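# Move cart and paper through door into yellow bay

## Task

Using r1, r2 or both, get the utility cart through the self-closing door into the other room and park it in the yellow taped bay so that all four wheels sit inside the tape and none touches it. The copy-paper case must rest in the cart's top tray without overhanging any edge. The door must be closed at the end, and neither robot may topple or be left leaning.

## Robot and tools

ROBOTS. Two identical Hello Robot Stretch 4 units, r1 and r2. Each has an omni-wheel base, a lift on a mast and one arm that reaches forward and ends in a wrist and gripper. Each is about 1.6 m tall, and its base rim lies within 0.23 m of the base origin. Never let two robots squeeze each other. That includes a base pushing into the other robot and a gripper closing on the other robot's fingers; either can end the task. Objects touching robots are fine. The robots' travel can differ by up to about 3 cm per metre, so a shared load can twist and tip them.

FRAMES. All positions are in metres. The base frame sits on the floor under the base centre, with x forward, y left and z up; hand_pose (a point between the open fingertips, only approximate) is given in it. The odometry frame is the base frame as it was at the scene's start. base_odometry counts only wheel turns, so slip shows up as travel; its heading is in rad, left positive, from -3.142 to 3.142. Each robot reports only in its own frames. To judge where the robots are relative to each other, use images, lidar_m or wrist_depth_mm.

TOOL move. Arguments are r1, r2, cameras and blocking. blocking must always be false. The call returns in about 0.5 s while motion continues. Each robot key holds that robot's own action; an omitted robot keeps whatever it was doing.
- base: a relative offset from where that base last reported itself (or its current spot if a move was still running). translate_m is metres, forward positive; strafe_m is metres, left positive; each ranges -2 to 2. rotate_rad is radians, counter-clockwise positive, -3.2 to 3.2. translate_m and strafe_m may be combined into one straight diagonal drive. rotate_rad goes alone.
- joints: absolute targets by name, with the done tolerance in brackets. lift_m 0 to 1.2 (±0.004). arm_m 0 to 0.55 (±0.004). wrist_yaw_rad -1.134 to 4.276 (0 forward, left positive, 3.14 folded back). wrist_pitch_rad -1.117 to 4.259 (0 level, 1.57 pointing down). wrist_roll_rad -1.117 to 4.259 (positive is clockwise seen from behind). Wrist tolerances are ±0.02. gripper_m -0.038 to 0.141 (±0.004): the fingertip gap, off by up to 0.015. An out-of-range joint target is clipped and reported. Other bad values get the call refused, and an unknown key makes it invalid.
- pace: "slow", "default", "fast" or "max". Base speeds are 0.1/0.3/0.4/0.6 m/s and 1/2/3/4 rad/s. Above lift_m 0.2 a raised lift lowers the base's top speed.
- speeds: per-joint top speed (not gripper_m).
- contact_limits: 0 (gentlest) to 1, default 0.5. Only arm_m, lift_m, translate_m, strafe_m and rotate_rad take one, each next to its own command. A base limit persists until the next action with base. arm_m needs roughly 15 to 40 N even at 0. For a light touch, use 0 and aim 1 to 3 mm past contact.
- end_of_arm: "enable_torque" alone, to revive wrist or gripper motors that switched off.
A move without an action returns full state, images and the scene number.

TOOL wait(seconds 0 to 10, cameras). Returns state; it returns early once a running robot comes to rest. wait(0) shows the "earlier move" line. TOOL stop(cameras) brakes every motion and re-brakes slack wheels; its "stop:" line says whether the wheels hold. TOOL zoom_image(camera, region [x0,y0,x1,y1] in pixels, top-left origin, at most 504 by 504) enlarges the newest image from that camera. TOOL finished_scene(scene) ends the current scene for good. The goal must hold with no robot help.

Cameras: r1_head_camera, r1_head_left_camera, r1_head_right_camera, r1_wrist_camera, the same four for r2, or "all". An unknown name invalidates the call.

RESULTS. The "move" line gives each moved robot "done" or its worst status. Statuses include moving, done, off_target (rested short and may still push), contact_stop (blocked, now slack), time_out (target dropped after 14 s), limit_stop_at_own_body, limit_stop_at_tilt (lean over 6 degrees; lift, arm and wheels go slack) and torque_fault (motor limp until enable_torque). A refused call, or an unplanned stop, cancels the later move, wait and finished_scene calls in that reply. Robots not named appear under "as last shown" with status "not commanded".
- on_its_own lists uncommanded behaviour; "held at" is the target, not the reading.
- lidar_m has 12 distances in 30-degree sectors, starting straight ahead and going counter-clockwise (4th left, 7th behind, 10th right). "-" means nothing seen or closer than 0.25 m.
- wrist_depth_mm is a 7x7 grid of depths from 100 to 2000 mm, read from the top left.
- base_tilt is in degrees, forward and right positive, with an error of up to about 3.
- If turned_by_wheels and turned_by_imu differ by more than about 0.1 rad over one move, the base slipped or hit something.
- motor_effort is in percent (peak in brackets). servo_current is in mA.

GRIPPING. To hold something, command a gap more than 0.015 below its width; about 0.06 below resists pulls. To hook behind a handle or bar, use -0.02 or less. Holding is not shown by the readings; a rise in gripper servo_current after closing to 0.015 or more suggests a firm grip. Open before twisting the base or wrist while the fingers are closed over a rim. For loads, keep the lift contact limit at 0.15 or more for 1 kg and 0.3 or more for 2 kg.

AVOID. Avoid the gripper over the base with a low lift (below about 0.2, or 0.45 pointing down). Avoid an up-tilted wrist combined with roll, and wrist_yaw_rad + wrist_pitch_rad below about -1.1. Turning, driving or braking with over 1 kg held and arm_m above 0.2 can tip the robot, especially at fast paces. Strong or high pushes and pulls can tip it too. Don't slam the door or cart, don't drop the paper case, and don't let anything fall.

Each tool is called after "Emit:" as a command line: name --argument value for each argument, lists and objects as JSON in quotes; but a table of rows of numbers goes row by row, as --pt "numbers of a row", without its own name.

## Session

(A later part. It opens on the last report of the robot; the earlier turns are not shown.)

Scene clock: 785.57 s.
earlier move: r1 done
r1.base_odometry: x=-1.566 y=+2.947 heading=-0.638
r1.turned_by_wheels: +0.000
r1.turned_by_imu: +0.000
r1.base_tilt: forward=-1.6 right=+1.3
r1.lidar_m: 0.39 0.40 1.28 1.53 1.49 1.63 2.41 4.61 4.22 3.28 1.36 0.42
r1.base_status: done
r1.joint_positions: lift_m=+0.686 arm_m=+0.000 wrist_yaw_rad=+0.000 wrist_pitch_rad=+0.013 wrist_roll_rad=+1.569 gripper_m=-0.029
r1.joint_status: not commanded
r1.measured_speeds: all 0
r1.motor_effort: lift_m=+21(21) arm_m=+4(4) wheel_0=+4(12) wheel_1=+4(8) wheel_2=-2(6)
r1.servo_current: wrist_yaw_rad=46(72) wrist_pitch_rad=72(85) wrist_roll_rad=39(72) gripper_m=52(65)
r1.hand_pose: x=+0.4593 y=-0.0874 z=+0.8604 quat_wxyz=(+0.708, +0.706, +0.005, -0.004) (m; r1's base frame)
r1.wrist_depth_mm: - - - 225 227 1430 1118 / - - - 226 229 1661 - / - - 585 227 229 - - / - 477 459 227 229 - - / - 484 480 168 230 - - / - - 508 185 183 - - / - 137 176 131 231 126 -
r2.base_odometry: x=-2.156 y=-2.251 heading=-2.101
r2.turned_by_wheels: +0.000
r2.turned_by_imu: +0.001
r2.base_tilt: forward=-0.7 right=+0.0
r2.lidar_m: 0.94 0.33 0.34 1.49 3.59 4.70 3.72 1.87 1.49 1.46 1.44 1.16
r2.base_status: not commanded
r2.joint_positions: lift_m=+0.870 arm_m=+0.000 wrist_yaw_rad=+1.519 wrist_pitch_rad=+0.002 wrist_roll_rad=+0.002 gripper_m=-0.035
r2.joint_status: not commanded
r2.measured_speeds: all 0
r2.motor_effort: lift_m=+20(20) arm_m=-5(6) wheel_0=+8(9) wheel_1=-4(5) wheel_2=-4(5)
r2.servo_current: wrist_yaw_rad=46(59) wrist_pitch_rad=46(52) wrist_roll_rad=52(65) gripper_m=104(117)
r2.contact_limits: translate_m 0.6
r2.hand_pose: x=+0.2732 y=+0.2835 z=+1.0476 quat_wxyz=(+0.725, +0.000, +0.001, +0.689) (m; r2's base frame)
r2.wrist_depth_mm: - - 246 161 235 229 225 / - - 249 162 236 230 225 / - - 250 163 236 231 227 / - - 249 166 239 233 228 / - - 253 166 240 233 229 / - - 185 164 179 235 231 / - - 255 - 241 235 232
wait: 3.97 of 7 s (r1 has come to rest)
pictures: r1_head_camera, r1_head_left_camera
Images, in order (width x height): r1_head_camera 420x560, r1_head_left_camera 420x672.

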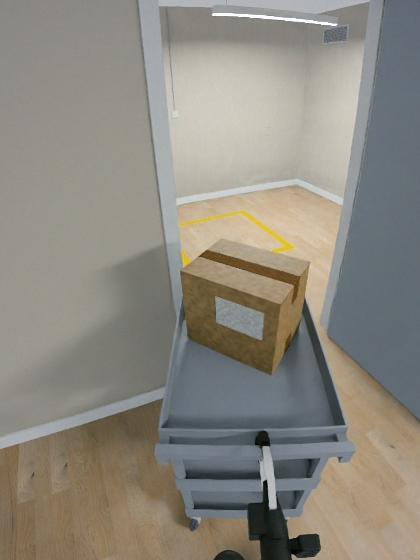

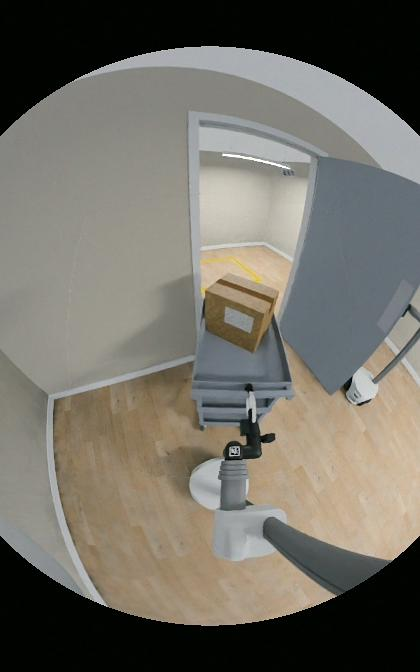

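Emit:
move --blocking false --r1 '{"base":{"translate_m":0.35,"strafe_m":0.0},"pace":"slow"}'

Emit:
wait --seconds 7 --cameras '["r1_head_camera","r1_head_left_camera"]'

Scene clock: 794.87 s.
move: r1 moving
r1.base_odometry: x=-1.556 y=+2.939 heading=-0.638
r1.turned_by_wheels: +0.000
r1.turned_by_imu: +0.000
r1.base_tilt: forward=-1.6 right=+1.3
r1.lidar_m: 0.37 0.41 1.26 1.55 1.48 1.62 2.41 4.63 4.20 3.27 1.35 0.44
r1.base_status: translate_m moving; strafe_m moving
r1.joint_positions: lift_m=+0.686 arm_m=+0.000 wrist_yaw_rad=+0.000 wrist_pitch_rad=+0.013 wrist_roll_rad=+1.569 gripper_m=-0.029
r1.joint_status: not commanded
r1.measured_speeds: translate_m=+0.049 strafe_m=+0.000 rotate_rad=-0.002 lift_m=+0.000 arm_m=+0.000 wrist_yaw_rad=+0.000 wrist_pitch_rad=+0.000 wrist_roll_rad=+0.000
r1.motor_effort: lift_m=+21(21) arm_m=+4(4) wheel_0=+8(8) wheel_1=+5(6) wheel_2=-7(8)
r1.servo_current: wrist_yaw_rad=46(59) wrist_pitch_rad=72(78) wrist_roll_rad=59(59) gripper_m=52(59)
r1.hand_pose: x=+0.4593 y=-0.0874 z=+0.8604 quat_wxyz=(+0.708, +0.706, +0.005, -0.004) (m; r1's base frame)
r1.wrist_depth_mm: - - - 228 229 1366 1160 / - - - 228 229 1661 - / - - 597 229 230 - - / - 480 462 228 230 - - / - 484 480 168 230 - - / - 544 211 185 183 - - / - 136 175 - 230 127 -
r2: as last shown
r2.turned_by_imu: +0.000
r2.lidar_m: 0.91 0.33 0.36 1.52 3.57 4.72 3.72 1.85 1.49 1.48 1.47 1.16
r2.motor_effort: lift_m=+20(20) arm_m=-5(5) wheel_0=+8(9) wheel_1=-4(5) wheel_2=-4(4)
r2.servo_current: wrist_yaw_rad=52(59) wrist_pitch_rad=39(46) wrist_roll_rad=52(59) gripper_m=111(117)
r2.contact_limits: translate_m 0.6
r2.wrist_depth_mm: - - 246 161 236 229 224 / - - 249 162 236 229 226 / - - 249 163 237 231 227 / - - 249 166 239 232 228 / - - 252 166 239 234 229 / - - 185 165 179 235 231 / - - 254 - 241 234 232
pictures: none

Scene clock: 799.13 s.
earlier move: r1 done
r1.base_odometry: x=-1.285 y=+2.738 heading=-0.638
r1.turned_by_wheels: +0.000
r1.turned_by_imu: -0.001
r1.base_tilt: forward=-1.6 right=+1.3
r1.lidar_m: 0.35 0.41 0.92 1.39 1.63 1.78 2.67 4.93 3.99 1.42 1.18 0.43
r1.base_status: done
r1.joint_positions: lift_m=+0.686 arm_m=+0.000 wrist_yaw_rad=-0.001 wrist_pitch_rad=+0.013 wrist_roll_rad=+1.569 gripper_m=-0.029
r1.joint_status: not commanded
r1.measured_speeds: all 0
r1.motor_effort: lift_m=+21(21) arm_m=+4(4) wheel_0=+3(8) wheel_1=+2(7) wheel_2=-4(9)
r1.servo_current: wrist_yaw_rad=46(72) wrist_pitch_rad=65(78) wrist_roll_rad=26(72) gripper_m=59(59)
r1.hand_pose: x=+0.4592 y=-0.0877 z=+0.8604 quat_wxyz=(+0.708, +0.706, +0.004, -0.005) (m; r1's base frame)
r1.wrist_depth_mm: - - - 237 239 274 1078 / - - - 236 238 1661 - / - - - 235 236 - - / - 525 488 232 234 - - / - 466 469 171 231 - - / - 525 208 185 181 - - / - - 554 133 228 127 -
r2.base_odometry: x=-2.156 y=-2.251 heading=-2.101
r2.turned_by_wheels: +0.000
r2.turned_by_imu: +0.001
r2.base_tilt: forward=-0.6 right=+0.1
r2.lidar_m: 0.92 0.34 0.36 1.47 3.57 4.71 3.68 1.81 1.49 1.46 1.47 1.17
r2.base_status: not commanded
r2.joint_positions: lift_m=+0.870 arm_m=+0.000 wrist_yaw_rad=+1.519 wrist_pitch_rad=+0.002 wrist_roll_rad=+0.002 gripper_m=-0.035
r2.joint_status: not commanded
r2.measured_speeds: all 0
r2.motor_effort: lift_m=+20(20) arm_m=-5(5) wheel_0=+8(9) wheel_1=-5(5) wheel_2=-4(5)
r2.servo_current: wrist_yaw_rad=39(65) wrist_pitch_rad=39(52) wrist_roll_rad=52(59) gripper_m=111(124)
r2.contact_limits: translate_m 0.6
r2.hand_pose: x=+0.2732 y=+0.2835 z=+1.0476 quat_wxyz=(+0.725, +0.000, +0.001, +0.689) (m; r2's base frame)
r2.wrist_depth_mm: - - 247 161 234 229 224 / - - 249 162 236 230 225 / - - 250 163 237 231 227 / - - 250 166 238 233 229 / - - 253 166 240 233 229 / - - 186 165 179 235 230 / - - 254 - 242 234 232
wait: 4.27 of 7 s (r1 has come to rest)
pictures: r1_head_camera, r1_head_left_camera
Images, in order (width x height): r1_head_camera 420x560, r1_head_left_camera 420x672.

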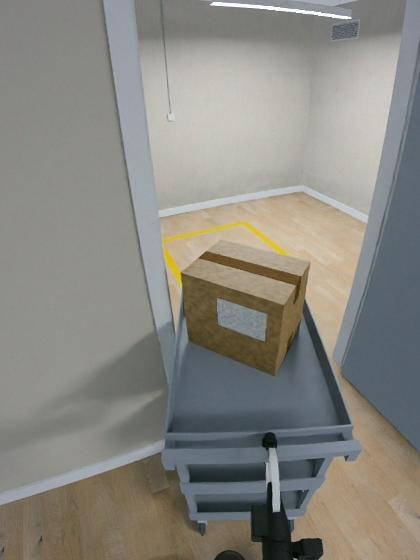

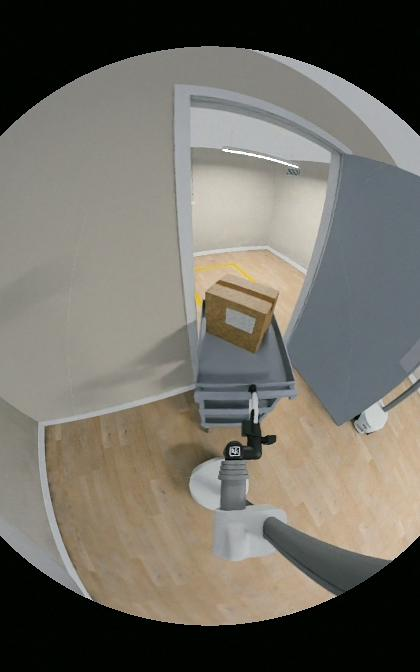

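Emit:
move --blocking false --r1 '{"base":{"translate_m":0.45,"strafe_m":-0.14},"pace":"slow"}'

Emit:
wait --seconds 8 --cameras '["r1_head_camera","r1_head_left_camera"]'

Scene clock: 808.33 s.
move: r1 moving
r1.base_odometry: x=-1.277 y=+2.728 heading=-0.638
r1.turned_by_wheels: +0.000
r1.turned_by_imu: +0.000
r1.base_tilt: forward=-1.6 right=+1.2
r1.lidar_m: 0.39 0.40 0.92 1.41 1.64 1.77 2.65 4.93 4.01 1.40 1.16 0.43
r1.base_status: translate_m moving; strafe_m moving
r1.joint_positions: lift_m=+0.686 arm_m=+0.000 wrist_yaw_rad=-0.001 wrist_pitch_rad=+0.013 wrist_roll_rad=+1.569 gripper_m=-0.029
r1.joint_status: not commanded
r1.measured_speeds: translate_m=+0.049 strafe_m=-0.015 rotate_rad=+0.001 lift_m=+0.000 arm_m=+0.000 wrist_yaw_rad=+0.000 wrist_pitch_rad=+0.000 wrist_roll_rad=+0.000
r1.motor_effort: lift_m=+21(21) arm_m=+4(4) wheel_0=+7(8) wheel_1=+2(4) wheel_2=-6(9)
r1.servo_current: wrist_yaw_rad=52(72) wrist_pitch_rad=72(78) wrist_roll_rad=52(59) gripper_m=52(59)
r1.hand_pose: x=+0.4592 y=-0.0877 z=+0.8604 quat_wxyz=(+0.708, +0.706, +0.004, -0.005) (m; r1's base frame)
r1.wrist_depth_mm: - - - 238 241 272 1118 / - - - 236 237 1661 - / - - - 234 236 - - / - 521 492 232 234 - - / - 469 469 171 232 - - / - 521 210 185 181 - - / - - 180 134 227 127 -
r2: as last shown
r2.turned_by_imu: +0.000
r2.base_tilt: forward=-0.7 right=+0.1
r2.lidar_m: 0.94 0.33 0.36 1.45 3.60 4.73 3.69 1.88 1.50 1.47 1.44 1.17
r2.motor_effort: lift_m=+20(20) arm_m=-5(5) wheel_0=+8(9) wheel_1=-4(5) wheel_2=-4(4)
r2.servo_current: wrist_yaw_rad=33(59) wrist_pitch_rad=46(46) wrist_roll_rad=46(59) gripper_m=117(117)
r2.contact_limits: translate_m 0.6
r2.wrist_depth_mm: - - 246 161 234 229 224 / - - 249 162 236 229 226 / - - 249 163 237 231 226 / - - 249 166 237 233 229 / - - 252 166 239 233 229 / - - 185 165 179 235 231 / - - 256 - 242 233 231
pictures: none

Scene clock: 813.77 s.
earlier move: r1 done
r1.base_odometry: x=-1.007 y=+2.358 heading=-0.638
r1.turned_by_wheels: +0.000
r1.turned_by_imu: +0.001
r1.base_tilt: forward=-1.6 right=+1.3
r1.lidar_m: 0.36 0.35 0.55 0.85 1.96 2.11 3.18 5.28 3.62 0.87 0.86 0.43
r1.base_status: done
r1.joint_positions: lift_m=+0.686 arm_m=+0.000 wrist_yaw_rad=+0.000 wrist_pitch_rad=+0.013 wrist_roll_rad=+1.569 gripper_m=-0.029
r1.joint_status: not commanded
r1.measured_speeds: all 0
r1.motor_effort: lift_m=+21(21) arm_m=+4(4) wheel_0=+4(10) wheel_1=+3(7) wheel_2=-1(9)
r1.servo_current: wrist_yaw_rad=46(72) wrist_pitch_rad=65(78) wrist_roll_rad=59(72) gripper_m=52(65)
r1.hand_pose: x=+0.4592 y=-0.0875 z=+0.8604 quat_wxyz=(+0.708, +0.706, +0.004, -0.005) (m; r1's base frame)
r1.wrist_depth_mm: - - - - 277 283 283 / - - - 258 264 1537 1182 / - - - 250 251 1708 - / - - - 239 244 - - / - 496 462 177 236 - - / - 469 455 185 182 - - / - 500 492 130 221 127 -
r2.base_odometry: x=-2.156 y=-2.251 heading=-2.101
r2.turned_by_wheels: +0.000
r2.turned_by_imu: +0.001
r2.base_tilt: forward=-0.7 right=+0.0
r2.lidar_m: 0.91 0.33 0.35 3.26 3.60 4.72 3.70 1.85 1.48 1.47 1.47 1.17
r2.base_status: not commanded
r2.joint_positions: lift_m=+0.870 arm_m=+0.000 wrist_yaw_rad=+1.519 wrist_pitch_rad=+0.002 wrist_roll_rad=+0.002 gripper_m=-0.035
r2.joint_status: not commanded
r2.measured_speeds: all 0
r2.motor_effort: lift_m=+20(20) arm_m=-5(5) wheel_0=+8(9) wheel_1=-4(5) wheel_2=-4(5)
r2.servo_current: wrist_yaw_rad=59(65) wrist_pitch_rad=46(46) wrist_roll_rad=46(59) gripper_m=117(117)
r2.contact_limits: translate_m 0.6
r2.hand_pose: x=+0.2732 y=+0.2835 z=+1.0476 quat_wxyz=(+0.725, +0.000, +0.001, +0.689) (m; r2's base frame)
r2.wrist_depth_mm: - - 246 161 235 229 224 / - - 248 162 236 229 225 / - - 249 163 237 231 227 / - - 249 166 238 232 228 / - - 252 166 240 233 229 / - - 185 165 179 235 231 / - - 255 - 242 233 232
wait: 5.43 of 8 s (r1 has come to rest)
pictures: r1_head_camera, r1_head_left_camera
Images, in order (width x height): r1_head_camera 420x560, r1_head_left_camera 420x672.

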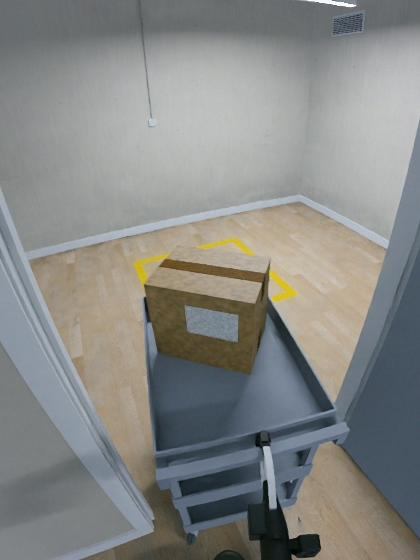

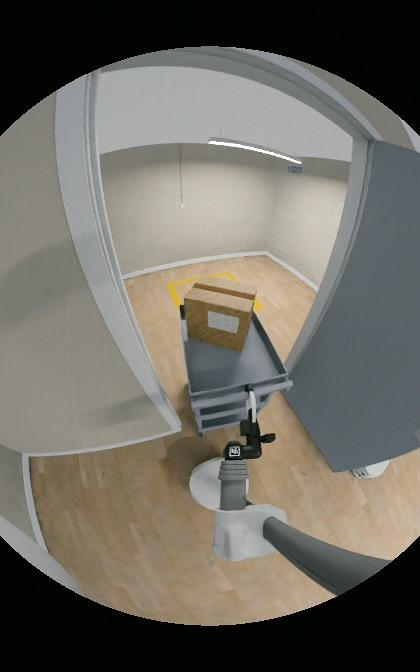

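Emit:
move --blocking false --r1 '{"base":{"rotate_rad":0.3},"pace":"slow"}'

Emit:
wait --seconds 4

Emit:
move --blocking false --r1 '{"base":{"strafe_m":-0.15},"pace":"slow"}'

Emit:
wait --seconds 4 --cameras '["r1_head_camera","r1_head_left_camera"]'

Scene clock: 829.93 s.
move: r1 moving
r1.base_odometry: x=-1.007 y=+2.358 heading=-0.514
r1.turned_by_wheels: +0.124
r1.turned_by_imu: +0.123
r1.base_tilt: forward=-1.6 right=+1.3
r1.lidar_m: 0.36 0.38 0.58 1.00 1.96 2.23 3.72 5.31 1.32 0.87 0.87 0.44
r1.base_status: rotate_rad moving
r1.joint_positions: lift_m=+0.686 arm_m=+0.000 wrist_yaw_rad=-0.010 wrist_pitch_rad=+0.013 wrist_roll_rad=+1.569 gripper_m=-0.029
r1.joint_status: not commanded
r1.measured_speeds: translate_m=-0.001 strafe_m=+0.000 rotate_rad=+0.484 lift_m=+0.000 arm_m=+0.000 wrist_yaw_rad=-0.007 wrist_pitch_rad=+0.000 wrist_roll_rad=+0.000
r1.motor_effort: lift_m=+21(21) arm_m=+4(4) wheel_0=-11(13) wheel_1=-5(8) wheel_2=-14(14)
r1.servo_current: wrist_yaw_rad=65(72) wrist_pitch_rad=72(78) wrist_roll_rad=52(65) gripper_m=59(59)
r1.hand_pose: x=+0.4584 y=-0.0902 z=+0.8604 quat_wxyz=(+0.708, +0.706, +0.001, -0.008) (m; r1's base frame)
r1.wrist_depth_mm: - - - 255 259 271 287 / - - - 250 252 1618 1182 / - - - 243 244 1708 - / - - 569 236 239 - - / - 459 459 174 234 - - / - 488 186 184 181 - - / - 521 512 123 222 127 -
r2: as last shown
r2.turned_by_imu: +0.000
r2.base_tilt: forward=-0.7 right=+0.1
r2.lidar_m: 0.93 0.33 0.35 3.27 3.61 4.73 3.69 1.87 1.50 1.48 1.47 1.16
r2.motor_effort: lift_m=+20(20) arm_m=-5(5) wheel_0=+9(9) wheel_1=-4(5) wheel_2=-4(4)
r2.servo_current: wrist_yaw_rad=33(59) wrist_pitch_rad=39(46) wrist_roll_rad=46(52) gripper_m=117(117)
r2.contact_limits: translate_m 0.6
r2.wrist_depth_mm: - - 246 161 235 229 224 / - - 248 162 236 229 225 / - - 250 163 236 231 226 / - - 250 166 238 233 228 / - - 253 166 240 233 229 / - - 185 164 178 235 231 / - - 255 - 241 234 231
pictures: none

Scene clock: 830.83 s.
earlier move: r1 done
r1.base_odometry: x=-1.007 y=+2.358 heading=-0.338
r1.turned_by_wheels: +0.176
r1.turned_by_imu: +0.176
r1.base_tilt: forward=-1.6 right=+1.2
r1.lidar_m: 0.40 0.46 0.68 1.42 1.98 2.51 - 4.56 0.98 0.85 0.88 0.40
r1.base_status: done
r1.joint_positions: lift_m=+0.686 arm_m=+0.000 wrist_yaw_rad=+0.000 wrist_pitch_rad=+0.013 wrist_roll_rad=+1.569 gripper_m=-0.029
r1.joint_status: not commanded
r1.measured_speeds: all 0
r1.motor_effort: lift_m=+21(21) arm_m=-4(4) wheel_0=-5(13) wheel_1=-2(8) wheel_2=-1(15)
r1.servo_current: wrist_yaw_rad=39(72) wrist_pitch_rad=72(78) wrist_roll_rad=33(65) gripper_m=59(59)
r1.hand_pose: x=+0.4593 y=-0.0874 z=+0.8604 quat_wxyz=(+0.708, +0.706, +0.004, -0.005) (m; r1's base frame)
r1.wrist_depth_mm: - - - - 195 - - / - 517 504 143 202 - - / - 430 436 148 209 - - / - 492 484 154 216 - - / - - 574 160 224 - - / - - 208 169 181 1708 - / - - 183 - 242 136 -
r2.base_odometry: x=-2.156 y=-2.251 heading=-2.101
r2.turned_by_wheels: +0.000
r2.turned_by_imu: +0.000
r2.base_tilt: forward=-0.6 right=+0.1
r2.lidar_m: 0.90 0.35 0.35 3.25 3.60 4.72 3.71 1.86 1.49 1.49 1.49 1.17
r2.base_status: not commanded
r2.joint_positions: lift_m=+0.870 arm_m=+0.000 wrist_yaw_rad=+1.519 wrist_pitch_rad=+0.002 wrist_roll_rad=+0.002 gripper_m=-0.035
r2.joint_status: not commanded
r2.measured_speeds: all 0
r2.motor_effort: lift_m=+20(20) arm_m=-5(5) wheel_0=+8(9) wheel_1=-5(5) wheel_2=-4(4)
r2.servo_current: wrist_yaw_rad=46(59) wrist_pitch_rad=39(46) wrist_roll_rad=46(59) gripper_m=111(117)
r2.contact_limits: translate_m 0.6
r2.hand_pose: x=+0.2732 y=+0.2835 z=+1.0476 quat_wxyz=(+0.725, +0.000, +0.001, +0.689) (m; r2's base frame)
r2.wrist_depth_mm: - - 246 162 236 229 224 / - - 247 162 235 230 225 / - - 248 163 236 231 227 / - - 250 166 238 232 229 / - - 252 166 239 233 229 / - - 185 165 179 235 231 / - - 255 - 242 234 233
wait: 0.90 of 4 s (r1 has come to rest)
pictures: none

Scene clock: 831.33 s.
move: r1 moving
r1.base_odometry: x=-1.012 y=+2.344 heading=-0.338
r1.turned_by_wheels: +0.000
r1.turned_by_imu: +0.000
r1.base_tilt: forward=-1.6 right=+1.2
r1.lidar_m: 0.42 0.46 0.67 1.43 1.99 2.52 - 4.52 0.95 0.85 0.86 0.39
r1.base_status: strafe_m moving
r1.joint_positions: lift_m=+0.686 arm_m=+0.000 wrist_yaw_rad=+0.000 wrist_pitch_rad=+0.013 wrist_roll_rad=+1.569 gripper_m=-0.029
r1.joint_status: not commanded
r1.measured_speeds: translate_m=+0.000 strafe_m=-0.056 rotate_rad=-0.001 lift_m=+0.000 arm_m=+0.000 wrist_yaw_rad=+0.000 wrist_pitch_rad=+0.000 wrist_roll_rad=+0.000
r1.motor_effort: lift_m=+21(21) arm_m=-4(4) wheel_0=+8(9) wheel_1=-6(7) wheel_2=+0(1)
r1.servo_current: wrist_yaw_rad=39(72) wrist_pitch_rad=72(72) wrist_roll_rad=52(59) gripper_m=52(59)
r1.hand_pose: x=+0.4593 y=-0.0874 z=+0.8604 quat_wxyz=(+0.708, +0.706, +0.004, -0.005) (m; r1's base frame)
r1.wrist_depth_mm: - - - - 193 - - / - 517 500 141 202 - - / - 430 433 147 208 - - / - 496 484 154 216 - - / - - 574 159 225 - - / - - 212 167 183 1708 - / - - 177 - 242 136 -
r2: as last shown
r2.base_tilt: forward=-0.7 right=+0.1
r2.lidar_m: 0.89 0.33 0.35 3.26 3.61 4.72 3.68 1.85 1.49 1.48 1.44 1.17
r2.servo_current: wrist_yaw_rad=52(52) wrist_pitch_rad=46(46) wrist_roll_rad=46(65) gripper_m=111(111)
r2.contact_limits: translate_m 0.6
r2.wrist_depth_mm: - - 245 161 235 230 224 / - - 248 162 236 229 227 / - - 250 163 236 231 227 / - - 250 166 238 232 228 / - - 252 166 239 234 229 / - - 186 164 178 234 231 / - - 255 - 241 234 231
pictures: none

Scene clock: 833.50 s.
earlier move: r1 done
r1.base_odometry: x=-1.057 y=+2.216 heading=-0.338
r1.turned_by_wheels: +0.000
r1.turned_by_imu: +0.000
r1.base_tilt: forward=-1.6 right=+1.3
r1.lidar_m: 0.39 0.43 0.71 1.48 2.14 2.69 - 4.32 0.80 0.70 0.72 0.40
r1.base_status: done
r1.joint_positions: lift_m=+0.686 arm_m=+0.000 wrist_yaw_rad=+0.001 wrist_pitch_rad=+0.013 wrist_roll_rad=+1.569 gripper_m=-0.029
r1.joint_status: not commanded
r1.measured_speeds: all 0
r1.motor_effort: lift_m=+21(21) arm_m=-4(4) wheel_0=+4(13) wheel_1=-2(8) wheel_2=+1(2)
r1.servo_current: wrist_yaw_rad=46(72) wrist_pitch_rad=72(78) wrist_roll_rad=46(72) gripper_m=52(59)
r1.hand_pose: x=+0.4594 y=-0.0870 z=+0.8604 quat_wxyz=(+0.708, +0.706, +0.005, -0.004) (m; r1's base frame)
r1.wrist_depth_mm: - - - 220 221 1576 1205 / - - - 222 224 1708 - / - 603 530 224 226 - - / - 462 459 166 228 - - / - 517 500 168 230 - - / - - 212 181 182 - - / - - 177 - 234 136 -
r2.base_odometry: x=-2.156 y=-2.251 heading=-2.101
r2.turned_by_wheels: +0.000
r2.turned_by_imu: +0.000
r2.base_tilt: forward=-0.7 right=+0.0
r2.lidar_m: 0.95 0.33 0.33 3.27 3.61 4.71 3.71 1.86 1.50 1.47 1.48 1.14
r2.base_status: not commanded
r2.joint_positions: lift_m=+0.870 arm_m=+0.000 wrist_yaw_rad=+1.519 wrist_pitch_rad=+0.002 wrist_roll_rad=+0.002 gripper_m=-0.035
r2.joint_status: not commanded
r2.measured_speeds: all 0
r2.motor_effort: lift_m=+20(20) arm_m=-5(5) wheel_0=+8(9) wheel_1=-5(5) wheel_2=-4(5)
r2.servo_current: wrist_yaw_rad=52(65) wrist_pitch_rad=39(46) wrist_roll_rad=46(65) gripper_m=111(117)
r2.contact_limits: translate_m 0.6
r2.hand_pose: x=+0.2732 y=+0.2835 z=+1.0476 quat_wxyz=(+0.725, +0.000, +0.001, +0.689) (m; r2's base frame)
r2.wrist_depth_mm: - - 245 161 235 229 224 / - - 248 162 235 229 225 / - - 250 163 236 231 228 / - - 250 165 238 232 229 / - - 252 166 240 235 229 / - - 185 165 179 236 231 / - - 253 - 242 233 231
wait: 2.17 of 4 s (r1 has come to rest)
pictures: r1_head_camera, r1_head_left_camera
Images, in order (width x height): r1_head_camera 420x560, r1_head_left_camera 420x672.

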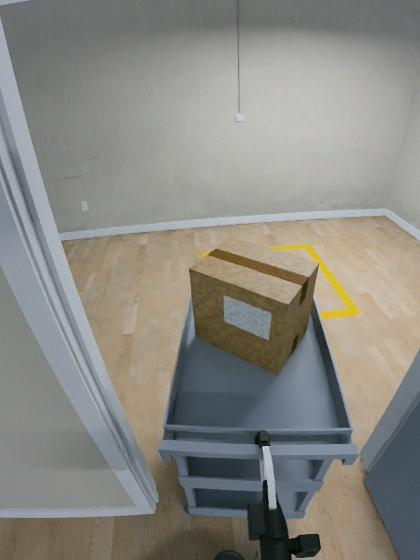

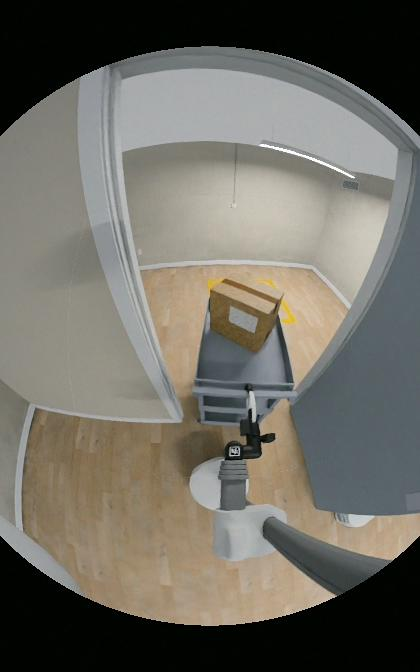

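Emit:
move --blocking false --r1 '{"base":{"translate_m":0.4,"strafe_m":-0.08},"pace":"slow"}'

Emit:
wait --seconds 8 --cameras '["r1_head_camera","r1_head_left_camera"]'

Scene clock: 862.67 s.
move: r1 moving
r1.base_odometry: x=-1.046 y=+2.210 heading=-0.338
r1.turned_by_wheels: +0.000
r1.turned_by_imu: +0.000
r1.base_tilt: forward=-1.6 right=+1.3
r1.lidar_m: 0.38 0.41 0.67 1.45 2.13 2.69 - 4.28 0.80 0.71 0.72 0.41
r1.base_status: translate_m moving; strafe_m moving
r1.joint_positions: lift_m=+0.686 arm_m=+0.000 wrist_yaw_rad=+0.001 wrist_pitch_rad=+0.013 wrist_roll_rad=+1.569 gripper_m=-0.029
r1.joint_status: not commanded
r1.measured_speeds: translate_m=+0.048 strafe_m=-0.010 rotate_rad=+0.001 lift_m=+0.000 arm_m=+0.000 wrist_yaw_rad=+0.000 wrist_pitch_rad=+0.000 wrist_roll_rad=+0.000
r1.motor_effort: lift_m=+21(21) arm_m=-3(4) wheel_0=+8(9) wheel_1=+3(4) wheel_2=-9(9)
r1.servo_current: wrist_yaw_rad=59(59) wrist_pitch_rad=72(78) wrist_roll_rad=52(65) gripper_m=59(59)
r1.hand_pose: x=+0.4594 y=-0.0870 z=+0.8604 quat_wxyz=(+0.708, +0.706, +0.005, -0.004) (m; r1's base frame)
r1.wrist_depth_mm: - - - 225 225 1537 1160 / - - - 224 227 1708 - / - - 559 229 228 - - / - 462 452 167 229 - - / - 500 484 168 229 - - / - - 212 169 182 - - / - - 180 - 232 135 -
r2: as last shown
r2.base_tilt: forward=-0.7 right=+0.1
r2.lidar_m: 0.91 0.32 0.37 3.27 3.60 4.71 3.69 1.85 1.50 1.45 1.44 1.17
r2.motor_effort: lift_m=+20(20) arm_m=-5(5) wheel_0=+8(9) wheel_1=-4(5) wheel_2=-4(4)
r2.servo_current: wrist_yaw_rad=46(59) wrist_pitch_rad=33(46) wrist_roll_rad=59(59) gripper_m=111(117)
r2.contact_limits: translate_m 0.6
r2.wrist_depth_mm: - - 247 161 235 229 224 / - - 248 162 235 229 226 / - - 249 163 237 232 227 / - - 250 166 238 233 229 / - - 252 166 240 233 229 / - - 185 165 179 235 231 / - - 255 - 243 234 232
pictures: none

Scene clock: 867.50 s.
earlier move: r1 done
r1.base_odometry: x=-0.706 y=+2.008 heading=-0.338
r1.turned_by_wheels: +0.000
r1.turned_by_imu: -0.002
r1.base_tilt: forward=-1.6 right=+1.3
r1.lidar_m: 0.40 0.47 0.38 0.43 2.25 2.85 - 1.06 0.64 0.56 0.58 0.42
r1.base_status: done
r1.joint_positions: lift_m=+0.686 arm_m=+0.000 wrist_yaw_rad=-0.002 wrist_pitch_rad=+0.013 wrist_roll_rad=+1.569 gripper_m=-0.029
r1.joint_status: not commanded
r1.measured_speeds: all 0
r1.motor_effort: lift_m=+21(21) arm_m=+4(4) wheel_0=+2(10) wheel_1=+2(6) wheel_2=-4(11)
r1.servo_current: wrist_yaw_rad=39(72) wrist_pitch_rad=65(78) wrist_roll_rad=39(72) gripper_m=52(65)
r1.hand_pose: x=+0.4591 y=-0.0880 z=+0.8604 quat_wxyz=(+0.708, +0.706, +0.004, -0.005) (m; r1's base frame)
r1.wrist_depth_mm: - - - 148 205 1618 - / - - 569 151 209 - - / - 455 455 154 215 - - / - 473 469 158 220 - - / - - 535 163 225 - - / - - 187 168 181 - - / - - 183 131 238 127 -
r2.base_odometry: x=-2.156 y=-2.251 heading=-2.101
r2.turned_by_wheels: +0.000
r2.turned_by_imu: +0.001
r2.base_tilt: forward=-0.7 right=+0.0
r2.lidar_m: 0.91 0.33 0.36 3.26 3.60 4.69 3.70 1.87 1.48 1.48 1.46 1.17
r2.base_status: not commanded
r2.joint_positions: lift_m=+0.870 arm_m=+0.000 wrist_yaw_rad=+1.519 wrist_pitch_rad=+0.002 wrist_roll_rad=+0.002 gripper_m=-0.035
r2.joint_status: not commanded
r2.measured_speeds: all 0
r2.motor_effort: lift_m=+20(20) arm_m=-5(6) wheel_0=+8(9) wheel_1=-4(5) wheel_2=-4(4)
r2.servo_current: wrist_yaw_rad=39(59) wrist_pitch_rad=39(46) wrist_roll_rad=46(65) gripper_m=98(117)
r2.contact_limits: translate_m 0.6
r2.hand_pose: x=+0.2732 y=+0.2835 z=+1.0476 quat_wxyz=(+0.725, +0.000, +0.001, +0.689) (m; r2's base frame)
r2.wrist_depth_mm: - - 246 161 236 230 224 / - - 247 162 236 229 225 / - - 250 163 236 231 227 / - - 249 166 237 233 229 / - - 252 166 241 233 229 / - - 185 165 179 234 231 / - - 255 - 243 233 232
wait: 4.83 of 8 s (r1 has come to rest)
pictures: r1_head_camera, r1_head_left_camera
Images, in order (width x height): r1_head_camera 420x560, r1_head_left_camera 420x672.

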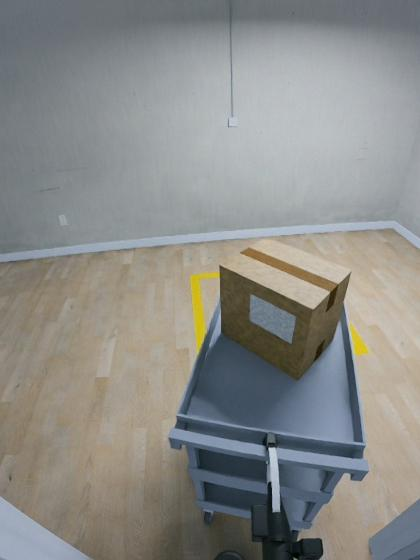

